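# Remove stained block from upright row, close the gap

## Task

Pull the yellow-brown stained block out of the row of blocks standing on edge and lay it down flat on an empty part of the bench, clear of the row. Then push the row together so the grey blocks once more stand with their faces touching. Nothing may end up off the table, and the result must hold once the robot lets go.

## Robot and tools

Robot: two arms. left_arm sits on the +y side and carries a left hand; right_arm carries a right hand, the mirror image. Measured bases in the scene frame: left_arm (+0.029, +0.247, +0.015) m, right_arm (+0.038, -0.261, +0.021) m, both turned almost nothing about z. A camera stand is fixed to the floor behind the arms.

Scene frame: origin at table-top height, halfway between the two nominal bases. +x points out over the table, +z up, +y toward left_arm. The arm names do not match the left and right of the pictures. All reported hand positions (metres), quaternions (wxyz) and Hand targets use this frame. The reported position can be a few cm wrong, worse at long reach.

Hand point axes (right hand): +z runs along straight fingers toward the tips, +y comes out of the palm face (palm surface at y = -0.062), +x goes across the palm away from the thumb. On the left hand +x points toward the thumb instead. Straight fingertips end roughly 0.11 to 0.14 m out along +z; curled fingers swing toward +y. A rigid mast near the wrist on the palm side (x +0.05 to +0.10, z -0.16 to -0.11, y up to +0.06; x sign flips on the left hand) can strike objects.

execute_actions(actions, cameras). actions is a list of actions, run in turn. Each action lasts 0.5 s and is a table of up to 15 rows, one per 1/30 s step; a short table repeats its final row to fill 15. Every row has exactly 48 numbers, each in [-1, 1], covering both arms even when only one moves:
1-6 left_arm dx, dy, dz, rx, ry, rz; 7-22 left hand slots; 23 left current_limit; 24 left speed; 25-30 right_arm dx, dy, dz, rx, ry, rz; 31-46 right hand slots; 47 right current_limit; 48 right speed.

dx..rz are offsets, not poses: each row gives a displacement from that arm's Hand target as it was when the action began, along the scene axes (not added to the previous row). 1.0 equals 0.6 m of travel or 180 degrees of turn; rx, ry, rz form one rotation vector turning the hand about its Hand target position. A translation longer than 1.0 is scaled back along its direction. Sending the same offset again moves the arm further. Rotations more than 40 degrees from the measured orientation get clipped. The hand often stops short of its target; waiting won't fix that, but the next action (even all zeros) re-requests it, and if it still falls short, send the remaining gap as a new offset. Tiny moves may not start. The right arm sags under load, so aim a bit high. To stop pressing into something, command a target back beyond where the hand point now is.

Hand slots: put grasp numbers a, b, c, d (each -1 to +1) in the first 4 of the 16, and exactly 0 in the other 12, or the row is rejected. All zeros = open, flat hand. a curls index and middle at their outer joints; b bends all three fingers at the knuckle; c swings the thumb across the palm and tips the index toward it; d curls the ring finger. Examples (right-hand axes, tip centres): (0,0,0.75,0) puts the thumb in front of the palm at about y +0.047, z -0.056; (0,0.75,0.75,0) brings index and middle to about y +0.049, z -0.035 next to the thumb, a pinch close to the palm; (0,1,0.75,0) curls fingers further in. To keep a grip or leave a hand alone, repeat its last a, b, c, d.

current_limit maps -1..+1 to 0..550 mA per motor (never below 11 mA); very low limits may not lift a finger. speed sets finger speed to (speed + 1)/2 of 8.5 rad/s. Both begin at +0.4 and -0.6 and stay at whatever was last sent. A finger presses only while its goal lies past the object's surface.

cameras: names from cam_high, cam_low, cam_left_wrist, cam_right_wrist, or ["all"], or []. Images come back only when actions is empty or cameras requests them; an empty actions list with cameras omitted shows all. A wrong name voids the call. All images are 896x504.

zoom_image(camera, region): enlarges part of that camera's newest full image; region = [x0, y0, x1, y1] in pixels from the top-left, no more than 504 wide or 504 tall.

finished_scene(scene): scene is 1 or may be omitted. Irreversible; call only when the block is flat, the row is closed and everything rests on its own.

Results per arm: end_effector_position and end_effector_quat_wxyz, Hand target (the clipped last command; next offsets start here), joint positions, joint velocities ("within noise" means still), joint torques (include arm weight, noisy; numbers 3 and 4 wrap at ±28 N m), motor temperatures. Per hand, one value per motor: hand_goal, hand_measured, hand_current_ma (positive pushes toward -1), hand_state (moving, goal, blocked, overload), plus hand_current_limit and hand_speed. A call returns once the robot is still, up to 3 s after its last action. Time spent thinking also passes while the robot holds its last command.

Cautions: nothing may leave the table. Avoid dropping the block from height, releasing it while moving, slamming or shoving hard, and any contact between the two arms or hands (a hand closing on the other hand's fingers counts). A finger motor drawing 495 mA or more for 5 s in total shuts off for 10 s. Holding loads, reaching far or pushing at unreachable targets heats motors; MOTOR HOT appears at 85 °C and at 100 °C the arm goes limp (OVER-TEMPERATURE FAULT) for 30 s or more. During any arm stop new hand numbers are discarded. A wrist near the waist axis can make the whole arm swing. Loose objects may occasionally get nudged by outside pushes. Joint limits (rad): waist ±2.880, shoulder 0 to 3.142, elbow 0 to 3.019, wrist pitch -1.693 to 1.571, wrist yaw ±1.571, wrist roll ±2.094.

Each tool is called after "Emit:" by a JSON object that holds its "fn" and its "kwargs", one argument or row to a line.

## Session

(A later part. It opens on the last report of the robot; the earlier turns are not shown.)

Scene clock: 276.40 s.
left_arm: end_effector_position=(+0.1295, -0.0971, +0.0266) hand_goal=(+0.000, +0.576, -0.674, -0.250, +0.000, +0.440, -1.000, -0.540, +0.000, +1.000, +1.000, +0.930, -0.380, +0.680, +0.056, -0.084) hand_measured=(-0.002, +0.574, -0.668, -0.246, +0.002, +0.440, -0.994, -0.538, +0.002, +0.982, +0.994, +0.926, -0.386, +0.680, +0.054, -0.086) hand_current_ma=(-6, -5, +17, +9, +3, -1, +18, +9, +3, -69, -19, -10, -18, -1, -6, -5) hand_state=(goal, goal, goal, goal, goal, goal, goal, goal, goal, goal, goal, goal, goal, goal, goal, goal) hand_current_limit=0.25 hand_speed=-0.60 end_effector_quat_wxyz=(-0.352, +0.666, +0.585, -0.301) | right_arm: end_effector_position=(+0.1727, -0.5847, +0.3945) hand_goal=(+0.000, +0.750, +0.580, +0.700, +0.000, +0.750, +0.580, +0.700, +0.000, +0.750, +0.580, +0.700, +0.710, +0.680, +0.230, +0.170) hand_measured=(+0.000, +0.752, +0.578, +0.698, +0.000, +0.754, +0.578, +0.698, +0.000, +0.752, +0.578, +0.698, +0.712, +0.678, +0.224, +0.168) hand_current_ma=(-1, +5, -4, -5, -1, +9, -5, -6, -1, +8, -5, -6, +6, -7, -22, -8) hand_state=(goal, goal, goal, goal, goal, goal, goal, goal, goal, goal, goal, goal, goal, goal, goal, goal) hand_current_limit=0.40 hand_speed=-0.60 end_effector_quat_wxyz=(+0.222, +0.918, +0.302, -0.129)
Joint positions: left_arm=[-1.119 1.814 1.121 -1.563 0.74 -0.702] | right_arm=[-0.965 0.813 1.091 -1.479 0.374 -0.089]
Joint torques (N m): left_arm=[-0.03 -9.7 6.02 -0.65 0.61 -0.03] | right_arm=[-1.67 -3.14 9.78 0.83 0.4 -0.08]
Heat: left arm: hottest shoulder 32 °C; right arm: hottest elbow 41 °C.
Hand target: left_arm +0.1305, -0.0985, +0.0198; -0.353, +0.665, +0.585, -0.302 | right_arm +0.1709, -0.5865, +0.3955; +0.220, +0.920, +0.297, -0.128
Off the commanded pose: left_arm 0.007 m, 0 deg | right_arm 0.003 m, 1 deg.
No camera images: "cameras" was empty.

Emit:
{"fn": "execute_actions", "kwargs": {
  "actions": [
    [[0.0,-0.001,-0.005,0,0,0,1,0,0.7,-0.3,0,0,0,0,0,0,0,0,0,0,0,0,0.25,-0.6,0,0,0,0,0,0,0,0,0,0,0,0,0,0,0,0,0,0,0,0,0,0,0.4,-0.6]]
  ],
  "cameras": ["cam_left_wrist"]
}}

Emit:
{"fn": "zoom_image", "kwargs": {
  "camera": "cam_left_wrist",
  "region": [0, 80, 180, 280]
}}

Scene clock: 277.27 s.
left_arm: end_effector_position=(+0.1299, -0.0978, +0.0235) hand_goal=(+0.000, +0.576, -0.674, -0.250, +0.000, +0.440, -1.000, -0.540, +0.000, +1.000, +1.000, +0.930, -0.380, +0.680, +0.056, -0.084) hand_measured=(-0.002, +0.574, -0.668, -0.246, +0.002, +0.440, -0.994, -0.538, +0.002, +0.982, +0.994, +0.926, -0.386, +0.680, +0.054, -0.086) hand_current_ma=(-6, -5, +17, +9, +3, -1, +18, +9, +3, -69, -19, -10, -18, -1, -6, -5) hand_state=(goal, goal, goal, goal, goal, goal, goal, goal, goal, goal, goal, goal, goal, goal, goal, goal) hand_current_limit=0.25 hand_speed=-0.60 end_effector_quat_wxyz=(-0.351, +0.666, +0.585, -0.301) | right_arm: end_effector_position=(+0.1727, -0.5847, +0.3945) hand_goal=(+0.000, +0.750, +0.580, +0.700, +0.000, +0.750, +0.580, +0.700, +0.000, +0.750, +0.580, +0.700, +0.710, +0.680, +0.230, +0.170) hand_measured=(+0.000, +0.752, +0.578, +0.698, +0.000, +0.754, +0.578, +0.698, +0.000, +0.752, +0.578, +0.698, +0.712, +0.678, +0.224, +0.168) hand_current_ma=(-1, +5, -4, -5, -1, +9, -5, -6, -1, +8, -5, -6, +6, -7, -22, -8) hand_state=(goal, goal, goal, goal, goal, goal, goal, goal, goal, goal, goal, goal, goal, goal, goal, goal) hand_current_limit=0.40 hand_speed=-0.60 end_effector_quat_wxyz=(+0.222, +0.918, +0.302, -0.129)
Joint positions: left_arm=[-1.119 1.821 1.121 -1.556 0.74 -0.702] | right_arm=[-0.965 0.813 1.091 -1.479 0.374 -0.089]
Joint torques (N m): left_arm=[-0.09 -9.7 5.93 -0.65 0.61 -0.05] | right_arm=[-1.67 -3.08 9.8 0.81 0.4 -0.08]
Heat: left arm: hottest shoulder 32 °C; right arm: hottest elbow 41 °C.
Hand target: left_arm +0.1305, -0.0991, +0.0168; -0.353, +0.665, +0.585, -0.302 | right_arm +0.1709, -0.5865, +0.3955; +0.220, +0.920, +0.297, -0.128
Off the commanded pose: left_arm 0.007 m, 0 deg | right_arm 0.003 m, 1 deg.
camera_calibration:
cam_left_wrist: T_world_to_cam=[[-0.433888, -0.741469, 0.511825, -0.0660951], [0.357167, 0.379984, 0.853255, -0.0761714], [-0.827147, 0.553024, 0.0999578, 0.283884], [0, 0, 0, 1]] pos_world=[0.233342, -0.177058, 0.0704463]
Images, in order (width x height): cam_left_wrist 896x504.

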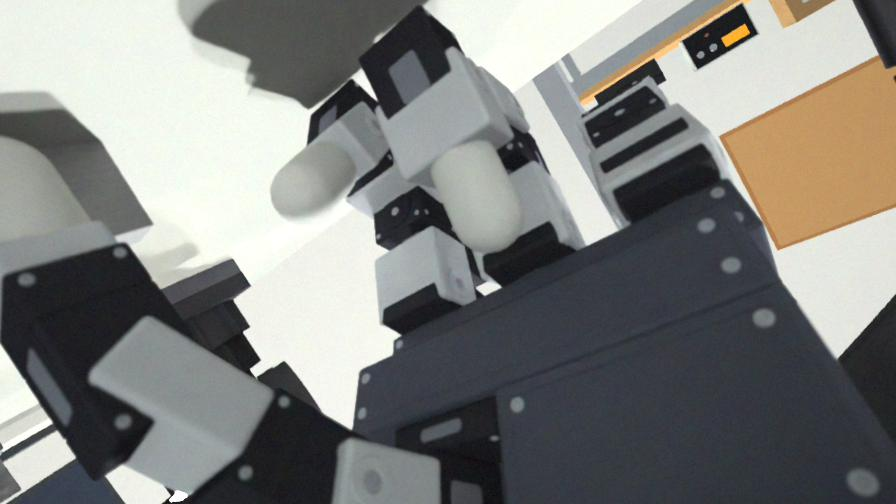

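Scaled by 2.520 from the camera's 896x504 image, which has a finer 1280x720 frame.

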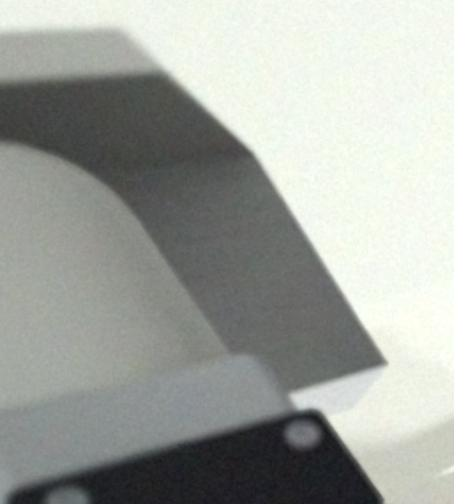

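Emit:
{"fn": "execute_actions", "kwargs": {
  "actions": [
    [[0.0,0.007,0.009,0,0,0,1,0,0.7,-0.3,0,0,0,0,0,0,0,0,0,0,0,0,0.25,-0.6,0,0,0,0,0,0,0,0,0,0,0,0,0,0,0,0,0,0,0,0,0,0,0.4,-0.6]]
  ],
  "cameras": ["cam_left_wrist"]
}}

Emit:
{"fn": "zoom_image", "kwargs": {
  "camera": "cam_left_wrist",
  "region": [0, 80, 180, 280]
}}

Scene clock: 278.53 s.
left_arm: end_effector_position=(+0.1299, -0.0978, +0.0235) hand_goal=(+0.000, +0.576, -0.674, -0.250, +0.000, +0.440, -1.000, -0.540, +0.000, +1.000, +1.000, +0.930, -0.380, +0.680, +0.056, -0.084) hand_measured=(-0.002, +0.574, -0.668, -0.246, +0.002, +0.440, -0.994, -0.538, +0.002, +0.982, +0.994, +0.926, -0.386, +0.680, +0.054, -0.086) hand_current_ma=(-6, -5, +17, +9, +3, -1, +18, +9, +3, -69, -19, -10, -18, -1, -6, -5) hand_state=(goal, goal, goal, goal, goal, goal, goal, goal, goal, goal, goal, goal, goal, goal, goal, goal) hand_current_limit=0.25 hand_speed=-0.60 end_effector_quat_wxyz=(-0.351, +0.666, +0.585, -0.301) | right_arm: end_effector_position=(+0.1727, -0.5847, +0.3945) hand_goal=(+0.000, +0.750, +0.580, +0.700, +0.000, +0.750, +0.580, +0.700, +0.000, +0.750, +0.580, +0.700, +0.710, +0.680, +0.230, +0.170) hand_measured=(+0.000, +0.752, +0.578, +0.698, +0.000, +0.754, +0.578, +0.698, +0.000, +0.752, +0.578, +0.698, +0.712, +0.678, +0.224, +0.168) hand_current_ma=(-1, +5, -4, -5, -1, +9, -5, -6, -1, +8, -5, -6, +6, -7, -22, -8) hand_state=(goal, goal, goal, goal, goal, goal, goal, goal, goal, goal, goal, goal, goal, goal, goal, goal) hand_current_limit=0.40 hand_speed=-0.60 end_effector_quat_wxyz=(+0.222, +0.918, +0.302, -0.129)
Joint positions: left_arm=[-1.119 1.821 1.121 -1.556 0.74 -0.702] | right_arm=[-0.965 0.813 1.091 -1.479 0.374 -0.089]
Joint torques (N m): left_arm=[0.26 -10.87 5.3 -1.06 0.49 0] | right_arm=[-1.67 -3.08 9.78 0.81 0.4 -0.08]
Heat: left arm: hottest shoulder 32 °C; right arm: hottest elbow 41 °C.
Hand target: left_arm +0.1305, -0.0949, +0.0222; -0.353, +0.665, +0.585, -0.302 | right_arm +0.1709, -0.5865, +0.3955; +0.220, +0.920, +0.297, -0.128
Off the commanded pose: left_arm 0.003 m, 0 deg | right_arm 0.003 m, 1 deg.
camera_calibration:
cam_left_wrist: T_world_to_cam=[[-0.433888, -0.741469, 0.511825, -0.0660951], [0.357167, 0.379984, 0.853255, -0.0761714], [-0.827147, 0.553024, 0.0999578, 0.283884], [0, 0, 0, 1]] pos_world=[0.233342, -0.177058, 0.0704463]
Images, in order (width x height): cam_left_wrist 896x504.

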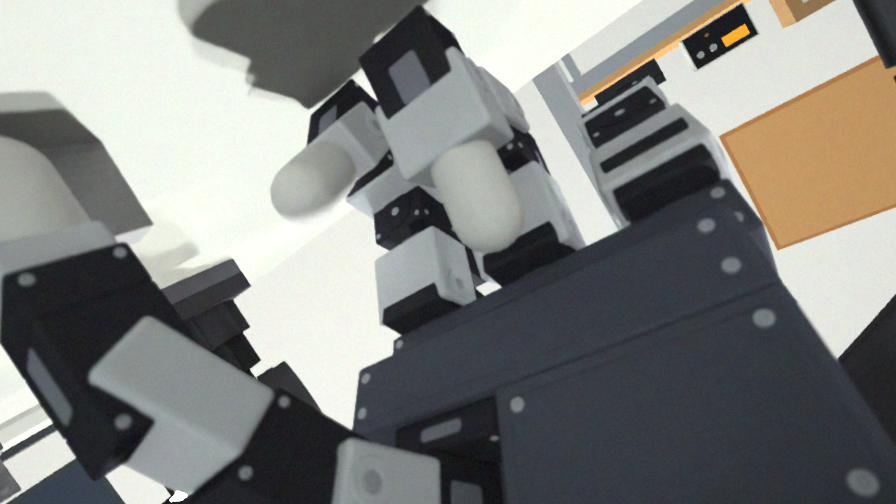

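Scaled by 2.520 from the camera's 896x504 image, which has a finer 1280x720 frame.

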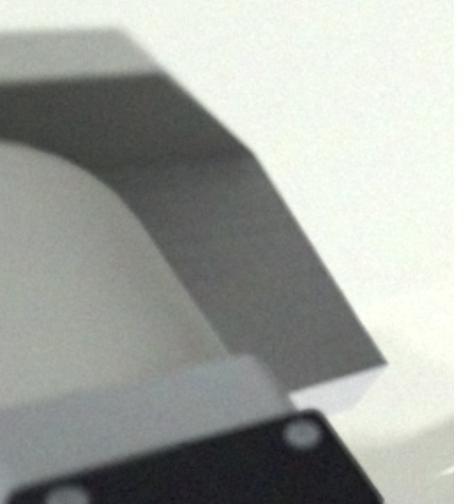

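Emit:
{"fn": "execute_actions", "kwargs": {
  "actions": [
    [[0.0,0.007,0.001,0,0,0,1,0,0.7,-0.3,0,0,0,0,0,0,0,0,0,0,0,0,0.25,-0.6,0,0,0,0,0,0,0,0,0,0,0,0,0,0,0,0,0,0,0,0,0,0,0.4,-0.6]]
  ],
  "cameras": ["cam_left_wrist"]
}}

Emit:
{"fn": "zoom_image", "kwargs": {
  "camera": "cam_left_wrist",
  "region": [0, 80, 180, 280]
}}

Scene clock: 279.47 s.
left_arm: end_effector_position=(+0.1287, -0.0931, +0.0219) hand_goal=(+0.000, +0.576, -0.674, -0.250, +0.000, +0.440, -1.000, -0.540, +0.000, +1.000, +1.000, +0.930, -0.380, +0.680, +0.056, -0.084) hand_measured=(-0.002, +0.574, -0.670, -0.246, +0.002, +0.440, -0.994, -0.538, +0.002, +0.982, +0.994, +0.926, -0.386, +0.680, +0.054, -0.086) hand_current_ma=(-6, -5, +14, +9, +3, -1, +18, +9, +3, -69, -19, -10, -20, -1, -4, -5) hand_state=(goal, goal, goal, goal, goal, goal, goal, goal, goal, goal, goal, goal, goal, goal, goal, goal) hand_current_limit=0.25 hand_speed=-0.60 end_effector_quat_wxyz=(-0.355, +0.664, +0.586, -0.300) | right_arm: end_effector_position=(+0.1727, -0.5847, +0.3945) hand_goal=(+0.000, +0.750, +0.580, +0.700, +0.000, +0.750, +0.580, +0.700, +0.000, +0.750, +0.580, +0.700, +0.710, +0.680, +0.230, +0.170) hand_measured=(+0.000, +0.752, +0.578, +0.698, +0.000, +0.754, +0.578, +0.698, +0.000, +0.752, +0.578, +0.698, +0.712, +0.678, +0.224, +0.168) hand_current_ma=(-1, +5, -4, -5, -1, +9, -5, -6, -1, +8, -5, -6, +6, -7, -22, -8) hand_state=(goal, goal, goal, goal, goal, goal, goal, goal, goal, goal, goal, goal, goal, goal, goal, goal) hand_current_limit=0.40 hand_speed=-0.60 end_effector_quat_wxyz=(+0.222, +0.918, +0.302, -0.129)
Joint positions: left_arm=[-1.117 1.82 1.11 -1.556 0.738 -0.699] | right_arm=[-0.965 0.813 1.091 -1.479 0.374 -0.089]
Joint torques (N m): left_arm=[0.56 -11.34 5.23 -1.1 0.43 0.01] | right_arm=[-1.67 -3.14 9.8 0.81 0.4 -0.08]
Heat: left arm: hottest shoulder 32 °C; right arm: hottest elbow 41 °C.
Hand target: left_arm +0.1306, -0.0907, +0.0227; -0.353, +0.665, +0.585, -0.302 | right_arm +0.1709, -0.5865, +0.3955; +0.220, +0.920, +0.297, -0.128
Off the commanded pose: left_arm 0.003 m, 0 deg | right_arm 0.003 m, 1 deg.
camera_calibration:
cam_left_wrist: T_world_to_cam=[[-0.432627, -0.744601, 0.508335, -0.0627409], [0.360224, 0.374109, 0.854565, -0.0771636], [-0.826482, 0.552822, 0.106373, 0.280206], [0, 0, 0, 1]] pos_world=[0.232238, -0.172753, 0.0680282]
Images, in order (width x height): cam_left_wrist 896x504.

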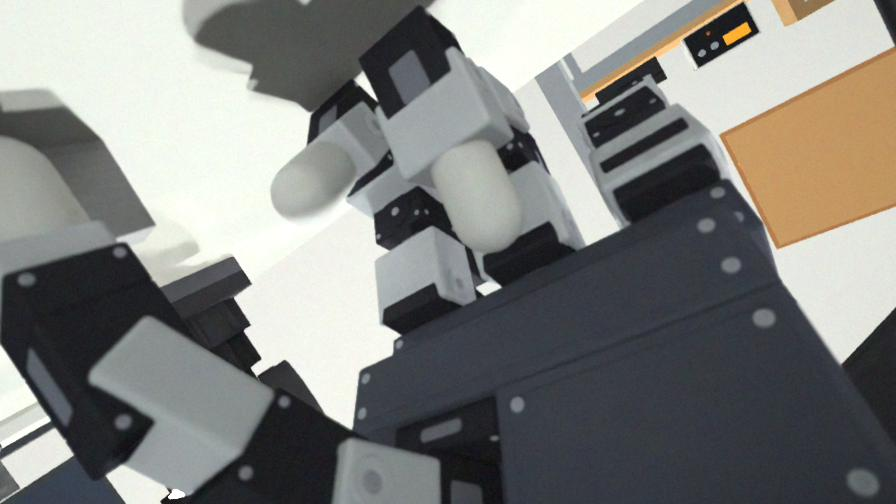

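Scaled by 2.520 from the camera's 896x504 image, which has a finer 1280x720 frame.

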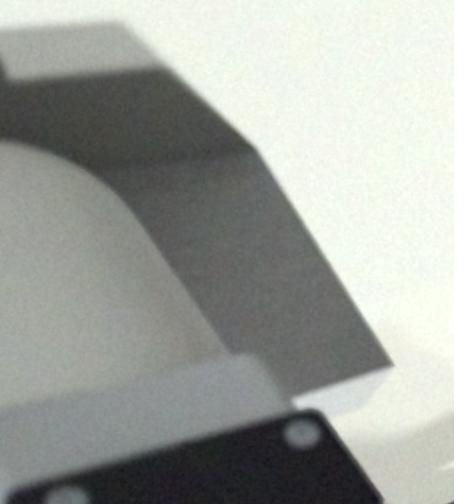

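Emit:
{"fn": "execute_actions", "kwargs": {
  "actions": [
    [[0.0,0.007,0.003,0,0,0,1,0,0.7,-0.3,0,0,0,0,0,0,0,0,0,0,0,0,0.25,-0.6,0,0,0,0,0,0,0,0,0,0,0,0,0,0,0,0,0,0,0,0,0,0,0.4,-0.6]]
  ],
  "cameras": ["cam_left_wrist"]
}}

Emit:
{"fn": "zoom_image", "kwargs": {
  "camera": "cam_left_wrist",
  "region": [0, 80, 180, 280]
}}

Scene clock: 280.70 s.
left_arm: end_effector_position=(+0.1288, -0.0896, +0.0233) hand_goal=(+0.000, +0.576, -0.674, -0.250, +0.000, +0.440, -1.000, -0.540, +0.000, +1.000, +1.000, +0.930, -0.380, +0.680, +0.056, -0.084) hand_measured=(-0.002, +0.574, -0.670, -0.246, +0.002, +0.440, -0.994, -0.538, +0.002, +0.982, +0.994, +0.926, -0.388, +0.678, +0.054, -0.086) hand_current_ma=(-6, -5, +14, +9, +3, -1, +18, +9, +3, -69, -19, -10, -26, -5, -4, -5) hand_state=(goal, goal, goal, goal, goal, goal, goal, goal, goal, goal, goal, goal, goal, goal, goal, goal) hand_current_limit=0.25 hand_speed=-0.60 end_effector_quat_wxyz=(-0.353, +0.665, +0.585, -0.301) | right_arm: end_effector_position=(+0.1727, -0.5847, +0.3945) hand_goal=(+0.000, +0.750, +0.580, +0.700, +0.000, +0.750, +0.580, +0.700, +0.000, +0.750, +0.580, +0.700, +0.710, +0.680, +0.230, +0.170) hand_measured=(+0.000, +0.752, +0.578, +0.698, +0.000, +0.754, +0.578, +0.698, +0.000, +0.752, +0.578, +0.698, +0.712, +0.678, +0.224, +0.168) hand_current_ma=(-1, +5, -4, -5, -1, +9, -5, -6, -1, +8, -5, -6, +6, -7, -22, -8) hand_state=(goal, goal, goal, goal, goal, goal, goal, goal, goal, goal, goal, goal, goal, goal, goal, goal) hand_current_limit=0.40 hand_speed=-0.60 end_effector_quat_wxyz=(+0.222, +0.918, +0.302, -0.129)
Joint positions: left_arm=[-1.113 1.809 1.099 -1.556 0.735 -0.693] | right_arm=[-0.965 0.813 1.091 -1.479 0.374 -0.089]
Joint torques (N m): left_arm=[0.56 -11.22 5.26 -1.21 0.42 0] | right_arm=[-1.67 -3.14 9.8 0.83 0.4 -0.08]
Heat: left arm: hottest shoulder 32 °C; right arm: hottest elbow 41 °C.
Hand target: left_arm +0.1305, -0.0865, +0.0246; -0.353, +0.665, +0.585, -0.302 | right_arm +0.1709, -0.5865, +0.3955; +0.220, +0.920, +0.297, -0.128
Off the commanded pose: left_arm 0.004 m, 0 deg | right_arm 0.003 m, 1 deg.
camera_calibration:
cam_left_wrist: T_world_to_cam=[[-0.433824, -0.742338, 0.510618, -0.0604829], [0.359563, 0.377001, 0.853572, -0.0793407], [-0.826142, 0.553899, 0.103365, 0.278341], [0, 0, 0, 1]] pos_world=[0.232238, -0.16916, 0.0698358]
Images, in order (width x height): cam_left_wrist 896x504.

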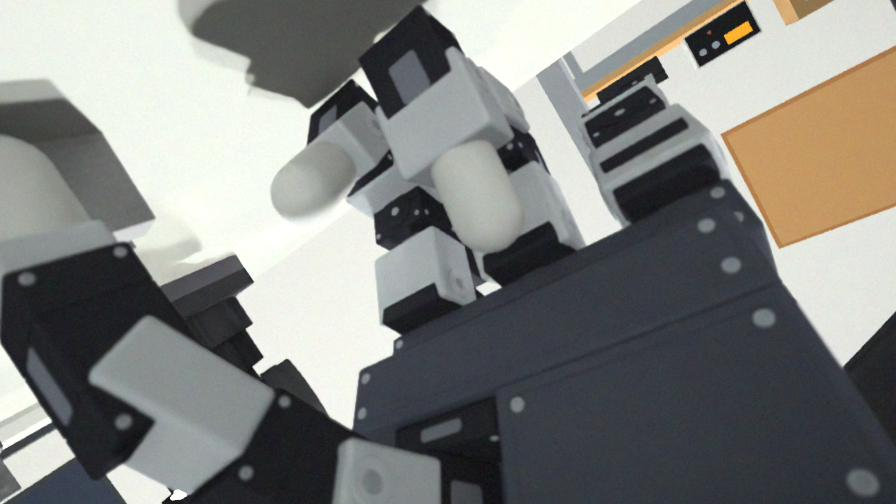

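Scaled by 2.520 from the camera's 896x504 image, which has a finer 1280x720 frame.

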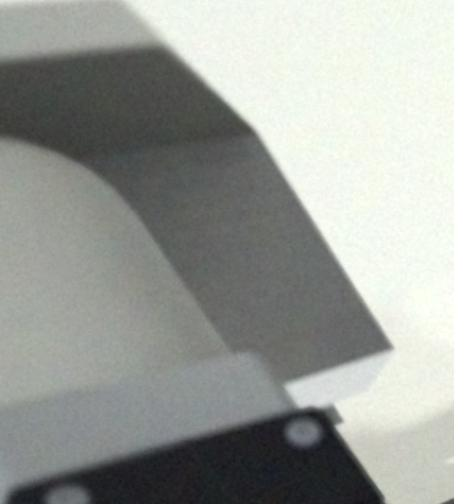

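Emit:
{"fn": "execute_actions", "kwargs": {
  "actions": [],
  "cameras": ["cam_left_wrist"]
}}

Emit:
{"fn": "zoom_image", "kwargs": {
  "camera": "cam_left_wrist",
  "region": [0, 80, 180, 280]
}}

Scene clock: 281.80 s.
left_arm: end_effector_position=(+0.1288, -0.0896, +0.0233) hand_goal=(+0.000, +0.576, -0.674, -0.250, +0.000, +0.440, -1.000, -0.540, +0.000, +1.000, +1.000, +0.930, -0.380, +0.680, +0.056, -0.084) hand_measured=(-0.002, +0.574, -0.670, -0.246, +0.002, +0.440, -0.994, -0.538, +0.002, +0.982, +0.994, +0.926, -0.388, +0.678, +0.054, -0.086) hand_current_ma=(-6, -5, +14, +9, +3, -1, +18, +9, +3, -69, -19, -10, -26, -5, -4, -5) hand_state=(goal, goal, goal, goal, goal, goal, goal, goal, goal, goal, goal, goal, goal, goal, goal, goal) hand_current_limit=0.25 hand_speed=-0.60 end_effector_quat_wxyz=(-0.353, +0.665, +0.585, -0.301) | right_arm: end_effector_position=(+0.1727, -0.5847, +0.3945) hand_goal=(+0.000, +0.750, +0.580, +0.700, +0.000, +0.750, +0.580, +0.700, +0.000, +0.750, +0.580, +0.700, +0.710, +0.680, +0.230, +0.170) hand_measured=(+0.000, +0.752, +0.578, +0.698, +0.000, +0.754, +0.578, +0.698, +0.000, +0.752, +0.578, +0.698, +0.712, +0.678, +0.224, +0.168) hand_current_ma=(-1, +5, -4, -5, -1, +9, -5, -6, -1, +8, -5, -6, +6, -7, -22, -8) hand_state=(goal, goal, goal, goal, goal, goal, goal, goal, goal, goal, goal, goal, goal, goal, goal, goal) hand_current_limit=0.40 hand_speed=-0.60 end_effector_quat_wxyz=(+0.222, +0.918, +0.302, -0.129)
Joint positions: left_arm=[-1.113 1.809 1.099 -1.556 0.735 -0.693] | right_arm=[-0.965 0.813 1.091 -1.479 0.374 -0.089]
Joint velocities: within noise
Joint torques (N m): left_arm=[0.5 -11.11 5.26 -1.18 0.42 0.01] | right_arm=[-1.73 -3.08 9.8 0.83 0.39 -0.08]
Motor temperatures (°C): left_arm=[29 32 31 27 28 29] | right_arm=[27 29 41 29 31 29]
Heat: left arm: hottest shoulder 32 °C; right arm: hottest elbow 41 °C.
Hand target: left_arm +0.1305, -0.0865, +0.0246; -0.353, +0.665, +0.585, -0.302 | right_arm +0.1709, -0.5865, +0.3955; +0.220, +0.920, +0.297, -0.128
Off the commanded pose: left_arm 0.004 m, 0 deg | right_arm 0.003 m, 1 deg.
camera_calibration:
cam_left_wrist: T_world_to_cam=[[-0.433824, -0.742338, 0.510618, -0.0604829], [0.359563, 0.377001, 0.853572, -0.0793407], [-0.826142, 0.553899, 0.103365, 0.278341], [0, 0, 0, 1]] pos_world=[0.232238, -0.16916, 0.0698358]
Images, in order (width x height): cam_left_wrist 896x504.

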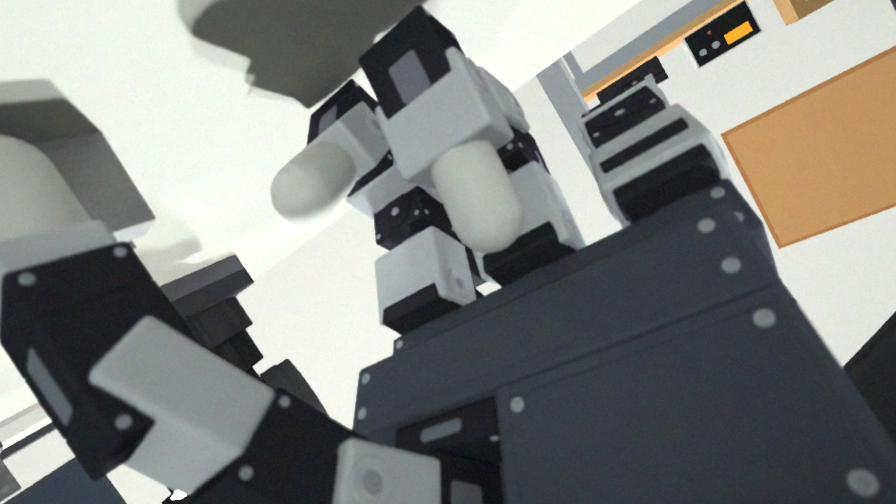

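Scaled by 2.520 from the camera's 896x504 image, which has a finer 1280x720 frame.

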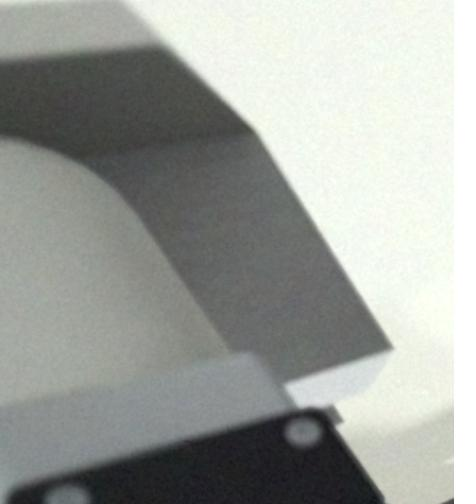

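Emit:
{"fn": "execute_actions", "kwargs": {
  "actions": [
    [[0.0,0.0058,0.0022,0,0,0,1,0,0.7,-0.3,0,0,0,0,0,0,0,0,0,0,0,0,0.25,-0.6,0,0,0,0,0,0,0,0,0,0,0,0,0,0,0,0,0,0,0,0,0,0,0.4,-0.6]]
  ],
  "cameras": ["cam_left_wrist"]
}}

Emit:
{"fn": "zoom_image", "kwargs": {
  "camera": "cam_left_wrist",
  "region": [0, 80, 180, 280]
}}

Scene clock: 282.83 s.
left_arm: end_effector_position=(+0.1291, -0.0868, +0.0242) hand_goal=(+0.000, +0.576, -0.674, -0.250, +0.000, +0.440, -1.000, -0.540, +0.000, +1.000, +1.000, +0.930, -0.380, +0.680, +0.056, -0.084) hand_measured=(-0.002, +0.574, -0.670, -0.246, +0.002, +0.440, -0.994, -0.538, +0.002, +0.982, +0.994, +0.926, -0.390, +0.678, +0.054, -0.086) hand_current_ma=(-6, -5, +14, +9, +3, -1, +18, +9, +3, -69, -19, -10, -32, -7, -4, -5) hand_state=(goal, goal, goal, goal, goal, goal, goal, goal, goal, goal, goal, goal, goal, goal, goal, goal) hand_current_limit=0.25 hand_speed=-0.60 end_effector_quat_wxyz=(-0.352, +0.666, +0.584, -0.301) | right_arm: end_effector_position=(+0.1727, -0.5847, +0.3945) hand_goal=(+0.000, +0.750, +0.580, +0.700, +0.000, +0.750, +0.580, +0.700, +0.000, +0.750, +0.580, +0.700, +0.710, +0.680, +0.230, +0.170) hand_measured=(+0.000, +0.752, +0.578, +0.698, +0.000, +0.754, +0.578, +0.698, +0.000, +0.752, +0.578, +0.698, +0.712, +0.678, +0.224, +0.168) hand_current_ma=(-1, +5, -4, -5, -1, +9, -5, -6, -1, +8, -5, -6, +6, -7, -22, -8) hand_state=(goal, goal, goal, goal, goal, goal, goal, goal, goal, goal, goal, goal, goal, goal, goal, goal) hand_current_limit=0.40 hand_speed=-0.60 end_effector_quat_wxyz=(+0.222, +0.918, +0.302, -0.129)
Joint positions: left_arm=[-1.109 1.802 1.091 -1.556 0.733 -0.689] | right_arm=[-0.965 0.813 1.091 -1.479 0.374 -0.089]
Joint torques (N m): left_arm=[0.56 -11.05 5.23 -1.29 0.4 0] | right_arm=[-1.73 -3.14 9.8 0.81 0.4 -0.08]
Heat: left arm: hottest shoulder 32 °C; right arm: hottest elbow 41 °C.
Hand target: left_arm +0.1306, -0.0831, +0.0258; -0.353, +0.665, +0.585, -0.302 | right_arm +0.1709, -0.5865, +0.3955; +0.220, +0.920, +0.297, -0.128
Off the commanded pose: left_arm 0.004 m, 0 deg | right_arm 0.003 m, 1 deg.
camera_calibration:
cam_left_wrist: T_world_to_cam=[[-0.434605, -0.740655, 0.512395, -0.0586014], [0.359105, 0.379242, 0.852772, -0.0809592], [-0.825931, 0.554622, 0.101153, 0.277062], [0, 0, 0, 1]] pos_world=[0.232439, -0.166365, 0.0710413]
Images, in order (width x height): cam_left_wrist 896x504.

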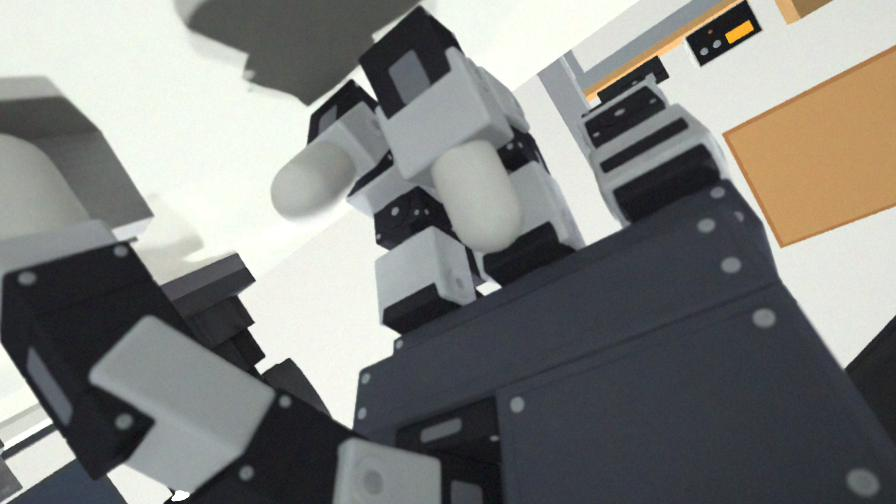

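Scaled by 2.520 from the camera's 896x504 image, which has a finer 1280x720 frame.

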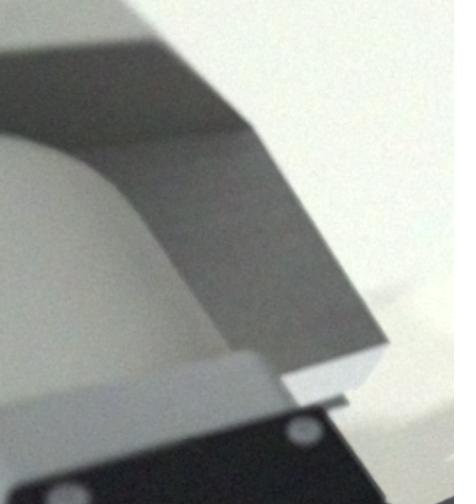

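Emit:
{"fn": "execute_actions", "kwargs": {
  "actions": [
    [[0.0,0.0055,0.0004,0,0,0,1,0,0.7,-0.3,0,0,0,0,0,0,0,0,0,0,0,0,0.25,-0.6,0,0,0,0,0,0,0,0,0,0,0,0,0,0,0,0,0,0,0,0,0,0,0.4,-0.6]]
  ],
  "cameras": ["cam_left_wrist"]
}}

Emit:
{"fn": "zoom_image", "kwargs": {
  "camera": "cam_left_wrist",
  "region": [0, 80, 180, 280]
}}

Scene clock: 283.80 s.
left_arm: end_effector_position=(+0.1289, -0.0839, +0.0245) hand_goal=(+0.000, +0.576, -0.674, -0.250, +0.000, +0.440, -1.000, -0.540, +0.000, +1.000, +1.000, +0.930, -0.380, +0.680, +0.056, -0.084) hand_measured=(-0.002, +0.574, -0.670, -0.246, +0.002, +0.440, -0.994, -0.538, +0.002, +0.982, +0.994, +0.926, -0.390, +0.678, +0.054, -0.086) hand_current_ma=(-6, -5, +14, +9, +3, -1, +18, +9, +3, -69, -19, -10, -35, -9, -4, -5) hand_state=(goal, goal, goal, goal, goal, goal, goal, goal, goal, goal, goal, goal, goal, goal, goal, goal) hand_current_limit=0.25 hand_speed=-0.60 end_effector_quat_wxyz=(-0.352, +0.667, +0.584, -0.302) | right_arm: end_effector_position=(+0.1727, -0.5847, +0.3945) hand_goal=(+0.000, +0.750, +0.580, +0.700, +0.000, +0.750, +0.580, +0.700, +0.000, +0.750, +0.580, +0.700, +0.710, +0.680, +0.230, +0.170) hand_measured=(+0.000, +0.752, +0.578, +0.698, +0.000, +0.754, +0.578, +0.698, +0.000, +0.752, +0.578, +0.698, +0.712, +0.678, +0.224, +0.168) hand_current_ma=(-1, +5, -4, -5, -1, +9, -5, -6, -1, +8, -5, -6, +6, -7, -22, -8) hand_state=(goal, goal, goal, goal, goal, goal, goal, goal, goal, goal, goal, goal, goal, goal, goal, goal) hand_current_limit=0.40 hand_speed=-0.60 end_effector_quat_wxyz=(+0.222, +0.918, +0.302, -0.129)
Joint positions: left_arm=[-1.106 1.796 1.083 -1.556 0.731 -0.683] | right_arm=[-0.965 0.813 1.091 -1.479 0.374 -0.089]
Joint torques (N m): left_arm=[0.62 -10.99 5.2 -1.29 0.37 -0.02] | right_arm=[-1.67 -3.14 9.8 0.83 0.4 -0.08]
Heat: left arm: hottest shoulder 32 °C; right arm: hottest elbow 41 °C.
Hand target: left_arm +0.1305, -0.0798, +0.0262; -0.353, +0.665, +0.585, -0.302 | right_arm +0.1709, -0.5865, +0.3955; +0.220, +0.920, +0.297, -0.128
Off the commanded pose: left_arm 0.005 m, 0 deg | right_arm 0.003 m, 1 deg.
camera_calibration:
cam_left_wrist: T_world_to_cam=[[-0.434875, -0.739512, 0.513815, -0.0565189], [0.360168, 0.380124, 0.85193, -0.0822839], [-0.825326, 0.555543, 0.101042, 0.275139], [0, 0, 0, 1]] pos_world=[0.232137, -0.16337, 0.0713397]
Images, in order (width x height): cam_left_wrist 896x504.

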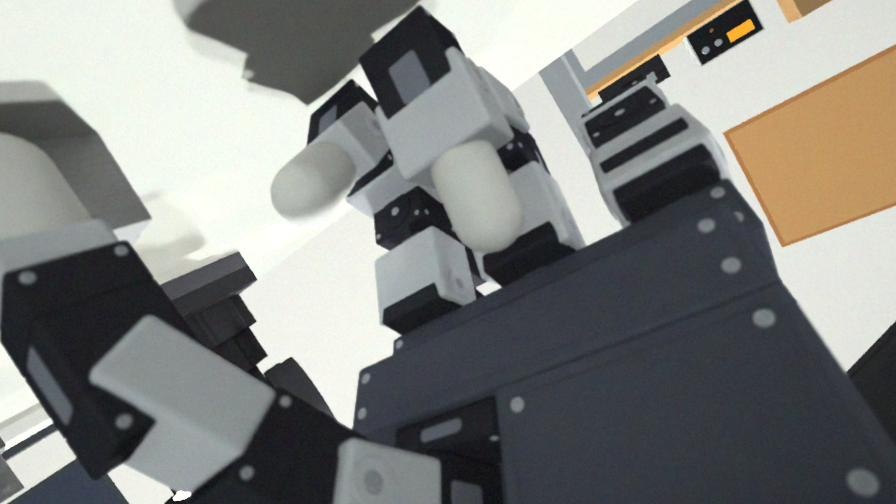

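Scaled by 2.520 from the camera's 896x504 image, which has a finer 1280x720 frame.

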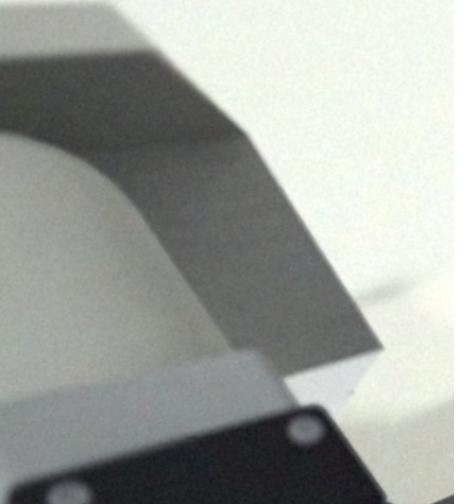

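Emit:
{"fn": "execute_actions", "kwargs": {
  "actions": [
    [[0.0,0.004,0.0,0,0,0,1,0,0.7,-0.3,0,0,0,0,0,0,0,0,0,0,0,0,0.25,-0.6,0,0,0,0,0,0,0,0,0,0,0,0,0,0,0,0,0,0,0,0,0,0,0.4,-0.6]]
  ],
  "cameras": ["cam_left_wrist", "cam_high"]
}}

Emit:
{"fn": "zoom_image", "kwargs": {
  "camera": "cam_left_wrist",
  "region": [0, 80, 180, 280]
}}

Emit:
{"fn": "zoom_image", "kwargs": {
  "camera": "cam_high",
  "region": [320, 190, 380, 250]
}}

Scene clock: 285.10 s.
left_arm: end_effector_position=(+0.1290, -0.0822, +0.0248) hand_goal=(+0.000, +0.576, -0.674, -0.250, +0.000, +0.440, -1.000, -0.540, +0.000, +1.000, +1.000, +0.930, -0.380, +0.680, +0.056, -0.084) hand_measured=(-0.002, +0.574, -0.670, -0.246, +0.002, +0.440, -0.994, -0.538, +0.002, +0.982, +0.994, +0.926, -0.396, +0.676, +0.054, -0.086) hand_current_ma=(-6, -5, +14, +9, +3, -1, +18, +9, +3, -69, -19, -10, -55, -17, -6, -5) hand_state=(goal, goal, goal, goal, goal, goal, goal, goal, goal, goal, goal, goal, goal, goal, goal, goal) hand_current_limit=0.25 hand_speed=-0.60 end_effector_quat_wxyz=(-0.351, +0.668, +0.582, -0.302) | right_arm: end_effector_position=(+0.1727, -0.5847, +0.3945) hand_goal=(+0.000, +0.750, +0.580, +0.700, +0.000, +0.750, +0.580, +0.700, +0.000, +0.750, +0.580, +0.700, +0.710, +0.680, +0.230, +0.170) hand_measured=(+0.000, +0.752, +0.578, +0.698, +0.000, +0.754, +0.578, +0.698, +0.000, +0.752, +0.578, +0.698, +0.712, +0.678, +0.224, +0.168) hand_current_ma=(-1, +5, -4, -5, -1, +9, -5, -6, -1, +8, -5, -6, +6, -7, -22, -8) hand_state=(goal, goal, goal, goal, goal, goal, goal, goal, goal, goal, goal, goal, goal, goal, goal, goal) hand_current_limit=0.40 hand_speed=-0.60 end_effector_quat_wxyz=(+0.222, +0.918, +0.302, -0.129)
Joint positions: left_arm=[-1.104 1.791 1.078 -1.556 0.729 -0.677] | right_arm=[-0.965 0.813 1.091 -1.479 0.374 -0.089]
Joint torques (N m): left_arm=[0.62 -10.93 5.09 -1.26 0.36 -0.05] | right_arm=[-1.73 -3.14 9.78 0.81 0.4 -0.08]
Heat: left arm: hottest shoulder 32 °C; right arm: hottest elbow 41 °C.
Hand target: left_arm +0.1306, -0.0773, +0.0261; -0.353, +0.665, +0.585, -0.302 | right_arm +0.1709, -0.5865, +0.3955; +0.220, +0.920, +0.297, -0.128
Off the commanded pose: left_arm 0.005 m, 0 deg | right_arm 0.003 m, 1 deg.
camera_calibration:
cam_left_wrist: T_world_to_cam=[[-0.436774, -0.736611, 0.516365, -0.0550247], [0.360864, 0.38233, 0.850647, -0.0831632], [-0.824018, 0.557879, 0.0988249, 0.274336], [0, 0, 0, 1]] pos_world=[0.232035, -0.161782, 0.0720441]
Images, in order (width x height): cam_high 896x504, cam_left_wrist 896x504.

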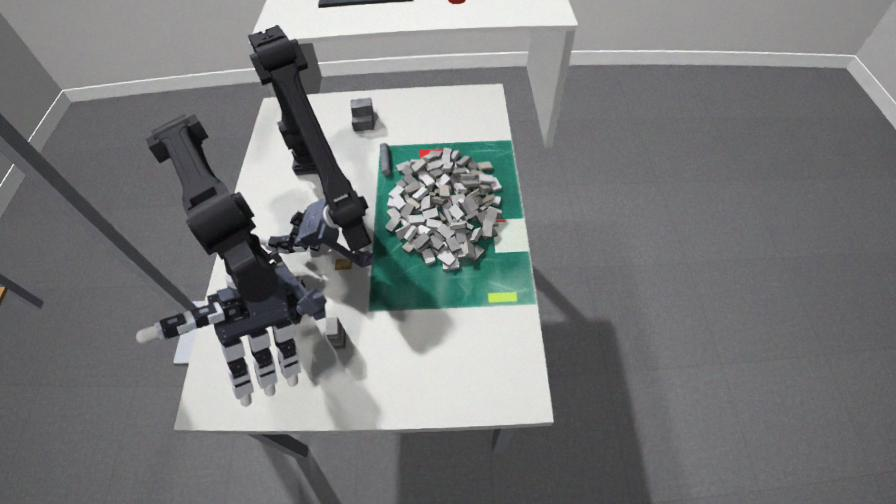

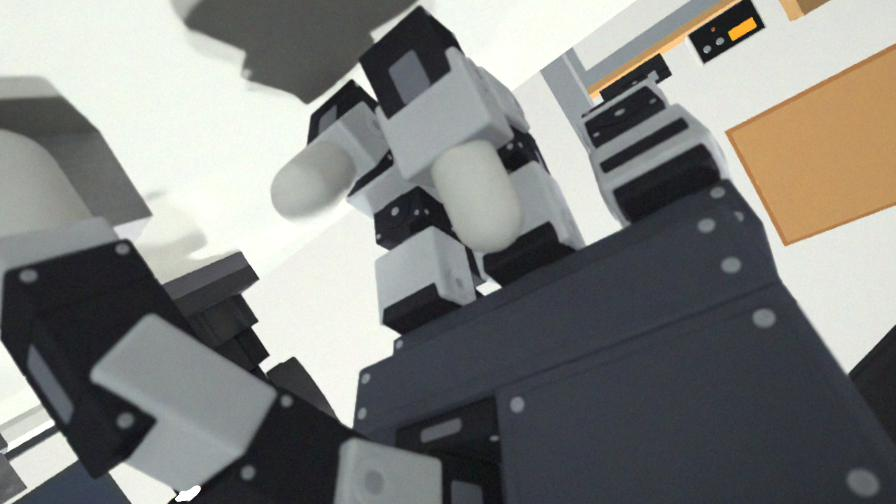

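Scaled by 2.520 from the camera's 896x504 image, which has a finer 1280x720 frame.

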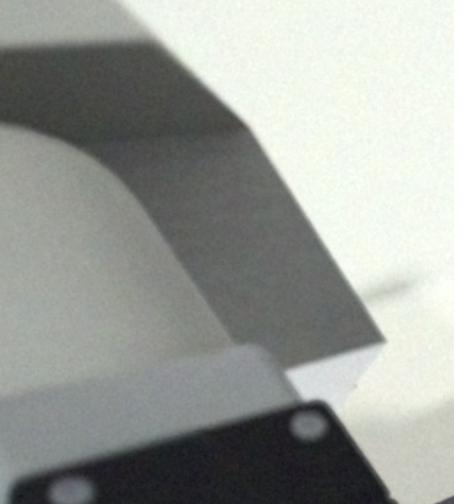

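Scaled by 8.400 from the camera's 896x504 image, which has a finer 1280x720 frame.

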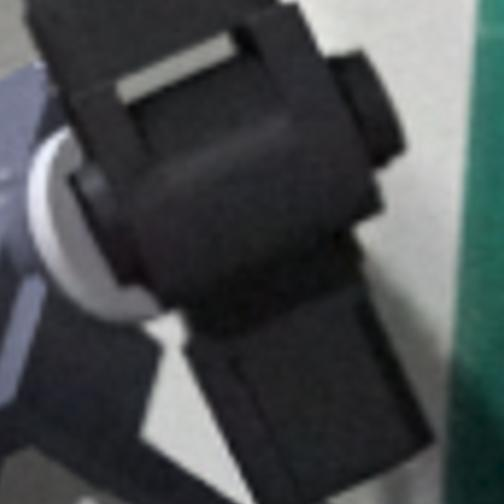

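Emit:
{"fn": "execute_actions", "kwargs": {
  "actions": [
    [[0.0,0.0035,-0.0008,0,0,0,1,0,0.7,-0.3,0,0,0,0,0,0,0,0,0,0,0,0,0.25,-0.6,0,0,0,0,0,0,0,0,0,0,0,0,0,0,0,0,0,0,0,0,0,0,0.4,-0.6]]
  ],
  "cameras": ["cam_left_wrist"]
}}

Emit:
{"fn": "zoom_image", "kwargs": {
  "camera": "cam_left_wrist",
  "region": [0, 80, 180, 280]
}}

Scene clock: 286.07 s.
left_arm: end_effector_position=(+0.1288, -0.0811, +0.0252) hand_goal=(+0.000, +0.576, -0.674, -0.250, +0.000, +0.440, -1.000, -0.540, +0.000, +1.000, +1.000, +0.930, -0.380, +0.680, +0.056, -0.084) hand_measured=(-0.002, +0.574, -0.670, -0.246, +0.002, +0.440, -0.994, -0.538, +0.002, +0.982, +0.994, +0.926, -0.400, +0.674, +0.054, -0.086) hand_current_ma=(-6, -5, +14, +9, +3, -1, +18, +9, +3, -69, -19, -10, -76, -25, -6, -5) hand_state=(goal, goal, goal, goal, goal, goal, goal, goal, goal, goal, goal, goal, blocked, goal, goal, goal) hand_current_limit=0.25 hand_speed=-0.60 end_effector_quat_wxyz=(-0.350, +0.669, +0.581, -0.303) | right_arm: end_effector_position=(+0.1727, -0.5847, +0.3945) hand_goal=(+0.000, +0.750, +0.580, +0.700, +0.000, +0.750, +0.580, +0.700, +0.000, +0.750, +0.580, +0.700, +0.710, +0.680, +0.230, +0.170) hand_measured=(+0.000, +0.752, +0.578, +0.698, +0.000, +0.754, +0.578, +0.698, +0.000, +0.752, +0.578, +0.698, +0.712, +0.678, +0.224, +0.168) hand_current_ma=(-1, +5, -4, -5, -1, +9, -5, -6, -1, +8, -5, -6, +6, -7, -22, -8) hand_state=(goal, goal, goal, goal, goal, goal, goal, goal, goal, goal, goal, goal, goal, goal, goal, goal) hand_current_limit=0.40 hand_speed=-0.60 end_effector_quat_wxyz=(+0.222, +0.918, +0.302, -0.129)
Joint positions: left_arm=[-1.102 1.788 1.073 -1.556 0.729 -0.671] | right_arm=[-0.965 0.813 1.091 -1.479 0.374 -0.089]
Joint torques (N m): left_arm=[0.73 -10.81 4.96 -1.21 0.33 -0.08] | right_arm=[-1.73 -3.14 9.8 0.83 0.4 -0.08]
Heat: left arm: hottest shoulder 32 °C; right arm: hottest elbow 41 °C.
Hand target: left_arm +0.1306, -0.0754, +0.0257; -0.352, +0.665, +0.585, -0.302 | right_arm +0.1709, -0.5865, +0.3955; +0.220, +0.920, +0.297, -0.128
Off the commanded pose: left_arm 0.006 m, 1 deg | right_arm 0.003 m, 1 deg.
camera_calibration:
cam_left_wrist: T_world_to_cam=[[-0.437877, -0.733571, 0.519747, -0.0541674], [0.36216, 0.385208, 0.848796, -0.0836853], [-0.822863, 0.5599, 0.0969962, 0.27361], [0, 0, 0, 1]] pos_world=[0.231732, -0.160694, 0.072646]
Images, in order (width x height): cam_left_wrist 896x504.

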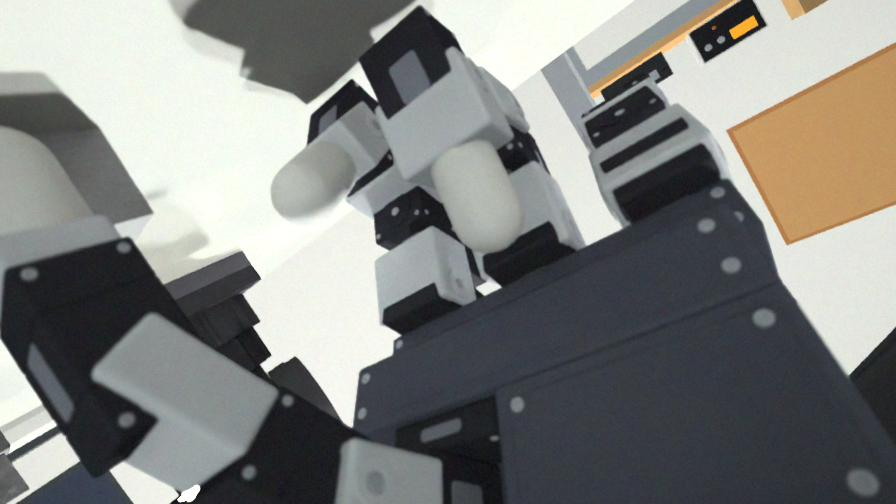

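Scaled by 2.520 from the camera's 896x504 image, which has a finer 1280x720 frame.

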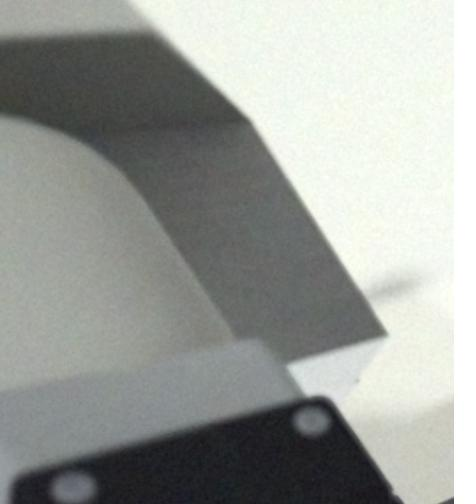

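Emit:
{"fn": "execute_actions", "kwargs": {
  "actions": [
    [[0.0,-0.015,0.003,0,0,0,1,0,0.7,-0.3,0,0,0,0,0,0,0,0,0,0,0,0,0.25,-0.6,0,0,0,0,0,0,0,0,0,0,0,0,0,0,0,0,0,0,0,0,0,0,0.4,-0.6]],
    [[0.0,-0.018,0.003,0,0,0,1,0,0.7,-0.3,0,0,0,0,0,0,0,0,0,0,0,0,0.25,-0.6,0,0,0,0,0,0,0,0,0,0,0,0,0,0,0,0,0,0,0,0,0,0,0.4,-0.6]]
  ],
  "cameras": ["cam_left_wrist"]
}}

Emit:
{"fn": "zoom_image", "kwargs": {
  "camera": "cam_left_wrist",
  "region": [0, 80, 180, 280]
}}

Scene clock: 287.67 s.
left_arm: end_effector_position=(+0.1296, -0.0883, +0.0279) hand_goal=(+0.000, +0.576, -0.674, -0.250, +0.000, +0.440, -1.000, -0.540, +0.000, +1.000, +1.000, +0.930, -0.380, +0.680, +0.056, -0.084) hand_measured=(-0.002, +0.574, -0.670, -0.246, +0.002, +0.440, -0.994, -0.538, +0.002, +0.982, +0.994, +0.926, -0.386, +0.676, +0.056, -0.084) hand_current_ma=(-6, -5, +14, +9, +3, -1, +18, +9, +3, -69, -19, -10, -18, -11, -1, -2) hand_state=(goal, goal, goal, goal, goal, goal, goal, goal, goal, goal, goal, goal, goal, goal, goal, goal) hand_current_limit=0.25 hand_speed=-0.60 end_effector_quat_wxyz=(-0.348, +0.668, +0.583, -0.305) | right_arm: end_effector_position=(+0.1727, -0.5847, +0.3945) hand_goal=(+0.000, +0.750, +0.580, +0.700, +0.000, +0.750, +0.580, +0.700, +0.000, +0.750, +0.580, +0.700, +0.710, +0.680, +0.230, +0.170) hand_measured=(+0.000, +0.752, +0.578, +0.698, +0.000, +0.754, +0.578, +0.698, +0.000, +0.752, +0.578, +0.698, +0.712, +0.678, +0.224, +0.168) hand_current_ma=(-1, +5, -4, -5, -1, +9, -5, -6, -1, +8, -5, -6, +6, -7, -22, -8) hand_state=(goal, goal, goal, goal, goal, goal, goal, goal, goal, goal, goal, goal, goal, goal, goal, goal) hand_current_limit=0.40 hand_speed=-0.60 end_effector_quat_wxyz=(+0.222, +0.918, +0.302, -0.129)
Joint positions: left_arm=[-1.107 1.792 1.092 -1.559 0.737 -0.682] | right_arm=[-0.965 0.813 1.091 -1.479 0.374 -0.089]
Joint torques (N m): left_arm=[-0.85 -9.29 8.21 -1.58 0.6 -0.19] | right_arm=[-1.67 -3.14 9.78 0.83 0.4 -0.08]
Heat: left arm: hottest shoulder 32 °C; right arm: hottest elbow 41 °C.
Hand target: left_arm +0.1307, -0.0951, +0.0293; -0.352, +0.665, +0.585, -0.302 | right_arm +0.1709, -0.5865, +0.3955; +0.220, +0.920, +0.297, -0.128
Off the commanded pose: left_arm 0.007 m, 1 deg | right_arm 0.003 m, 1 deg.
camera_calibration:
cam_left_wrist: T_world_to_cam=[[-0.433752, -0.734298, 0.522174, -0.0612015], [0.358744, 0.390873, 0.847656, -0.0824738], [-0.826536, 0.554999, 0.0938833, 0.278148], [0, 0, 0, 1]] pos_world=[0.23294, -0.167075, 0.0757538]
Images, in order (width x height): cam_left_wrist 896x504.

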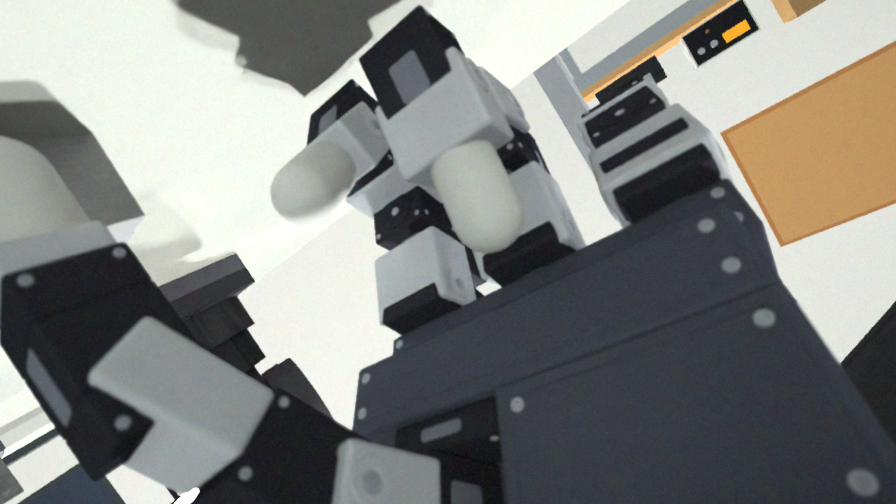

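Scaled by 2.520 from the camera's 896x504 image, which has a finer 1280x720 frame.

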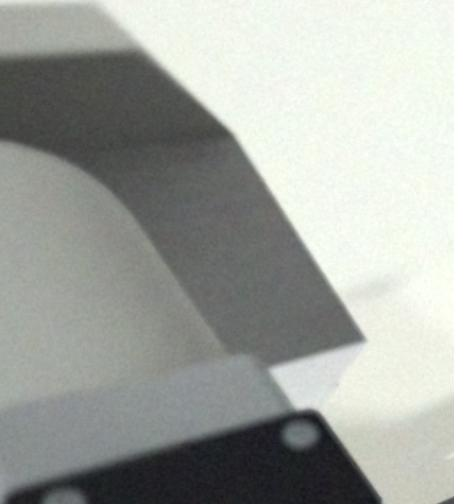

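Emit:
{"fn": "execute_actions", "kwargs": {
  "actions": [
    [[0.0,-0.02,0.006,0,0,0,1,0,0.7,-0.3,0,0,0,0,0,0,0,0,0,0,0,0,0.25,-0.6,0,0,0,0,0,0,0,0,0,0,0,0,0,0,0,0,0,0,0,0,0,0,0.4,-0.6]],
    [[0.0,-0.01,0.03,0,0,0,1,0,0.7,-0.3,0,0,0,0,0,0,0,0,0,0,0,0,0.25,-0.6,0,0,0,0,0,0,0,0,0,0,0,0,0,0,0,0,0,0,0,0,0,0,0.4,-0.6]],
    [[0.01,0.0,0.04,0,0,0,1,0,0.7,-0.3,0,0,0,0,0,0,0,0,0,0,0,0,0.25,-0.6,0,0,0,0,0,0,0,0,0,0,0,0,0,0,0,0,0,0,0,0,0,0,0.4,-0.6]],
    [[0.02,0.015,0.04,0,0,0,0.74,-0.2,0.75,-0.3,0,0,0,0,0,0,0,0,0,0,0,0,0.25,-0.6,0,0,0,0,0,0,0,0,0,0,0,0,0,0,0,0,0,0,0,0,0,0,0.4,-0.6]]
  ],
  "cameras": ["cam_left_wrist"]
}}

Emit:
{"fn": "zoom_image", "kwargs": {
  "camera": "cam_left_wrist",
  "region": [0, 0, 220, 220]
}}

Scene clock: 290.23 s.
left_arm: end_effector_position=(+0.1448, -0.1028, +0.0952) hand_goal=(+0.000, +0.802, -0.528, -0.042, +0.000, +0.856, -0.564, -0.148, +0.000, +1.000, +1.000, +0.916, -0.490, +0.680, +0.042, -0.094) hand_measured=(-0.002, +0.788, -0.530, -0.044, +0.002, +0.842, -0.566, -0.150, +0.002, +0.982, +0.994, +0.918, -0.488, +0.678, +0.042, -0.092) hand_current_ma=(-6, -48, -5, -6, +3, -54, -4, -7, +3, -69, -19, +6, +3, -9, +3, +9) hand_state=(goal, goal, goal, goal, goal, goal, goal, goal, goal, goal, goal, goal, goal, goal, goal, goal) hand_current_limit=0.25 hand_speed=-0.60 end_effector_quat_wxyz=(-0.324, +0.673, +0.593, -0.302) | right_arm: end_effector_position=(+0.1727, -0.5847, +0.3945) hand_goal=(+0.000, +0.750, +0.580, +0.700, +0.000, +0.750, +0.580, +0.700, +0.000, +0.750, +0.580, +0.700, +0.710, +0.680, +0.230, +0.170) hand_measured=(+0.000, +0.752, +0.578, +0.698, +0.000, +0.754, +0.578, +0.698, +0.000, +0.752, +0.578, +0.698, +0.712, +0.678, +0.224, +0.168) hand_current_ma=(-1, +5, -4, -5, -1, +9, -5, -6, -1, +8, -5, -6, +6, -7, -22, -8) hand_state=(goal, goal, goal, goal, goal, goal, goal, goal, goal, goal, goal, goal, goal, goal, goal, goal) hand_current_limit=0.40 hand_speed=-0.60 end_effector_quat_wxyz=(+0.222, +0.918, +0.302, -0.129)
Joint positions: left_arm=[-1.098 1.695 1.192 -1.692 0.723 -0.716] | right_arm=[-0.965 0.813 1.091 -1.479 0.374 -0.089]
Joint torques (N m): left_arm=[0.26 -9.99 8.42 -1.37 0.51 -0.18] | right_arm=[-1.73 -3.14 9.8 0.81 0.39 -0.08]
Heat: left arm: hottest shoulder 32 °C; right arm: hottest elbow 41 °C.
Hand target: left_arm +0.1485, -0.1041, +0.0988; -0.353, +0.665, +0.585, -0.302 | right_arm +0.1709, -0.5865, +0.3955; +0.220, +0.920, +0.297, -0.128
Off the commanded pose: left_arm 0.005 m, 4 deg | right_arm 0.003 m, 1 deg.
joint sent to its limit (left arm) — joint 4 (wrist pitch), lower limit. The joint targets are off in orientation, not in position.
camera_calibration:
cam_left_wrist: T_world_to_cam=[[-0.441535, -0.729908, 0.521806, -0.0987922], [0.314383, 0.418842, 0.851901, -0.130577], [-0.840363, 0.540191, 0.0445376, 0.297691], [0, 0, 0, 1]] pos_world=[0.2476, -0.178228, 0.14953]
Images, in order (width x height): cam_left_wrist 896x504.

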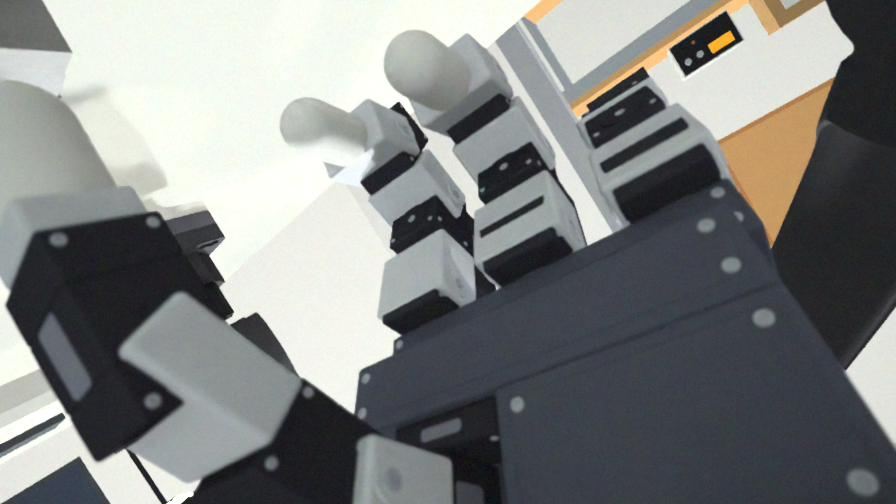

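Scaled by 2.291 from the camera's 896x504 image, which has a finer 1280x720 frame.

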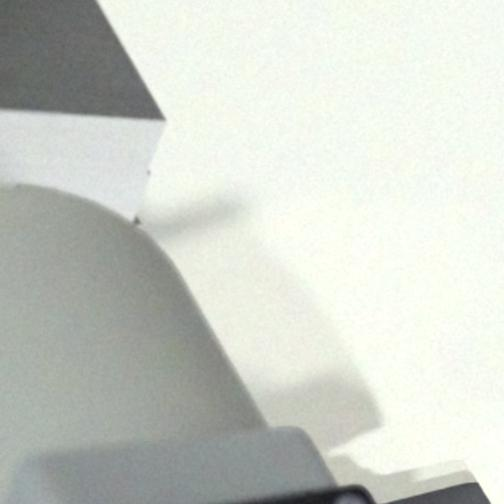

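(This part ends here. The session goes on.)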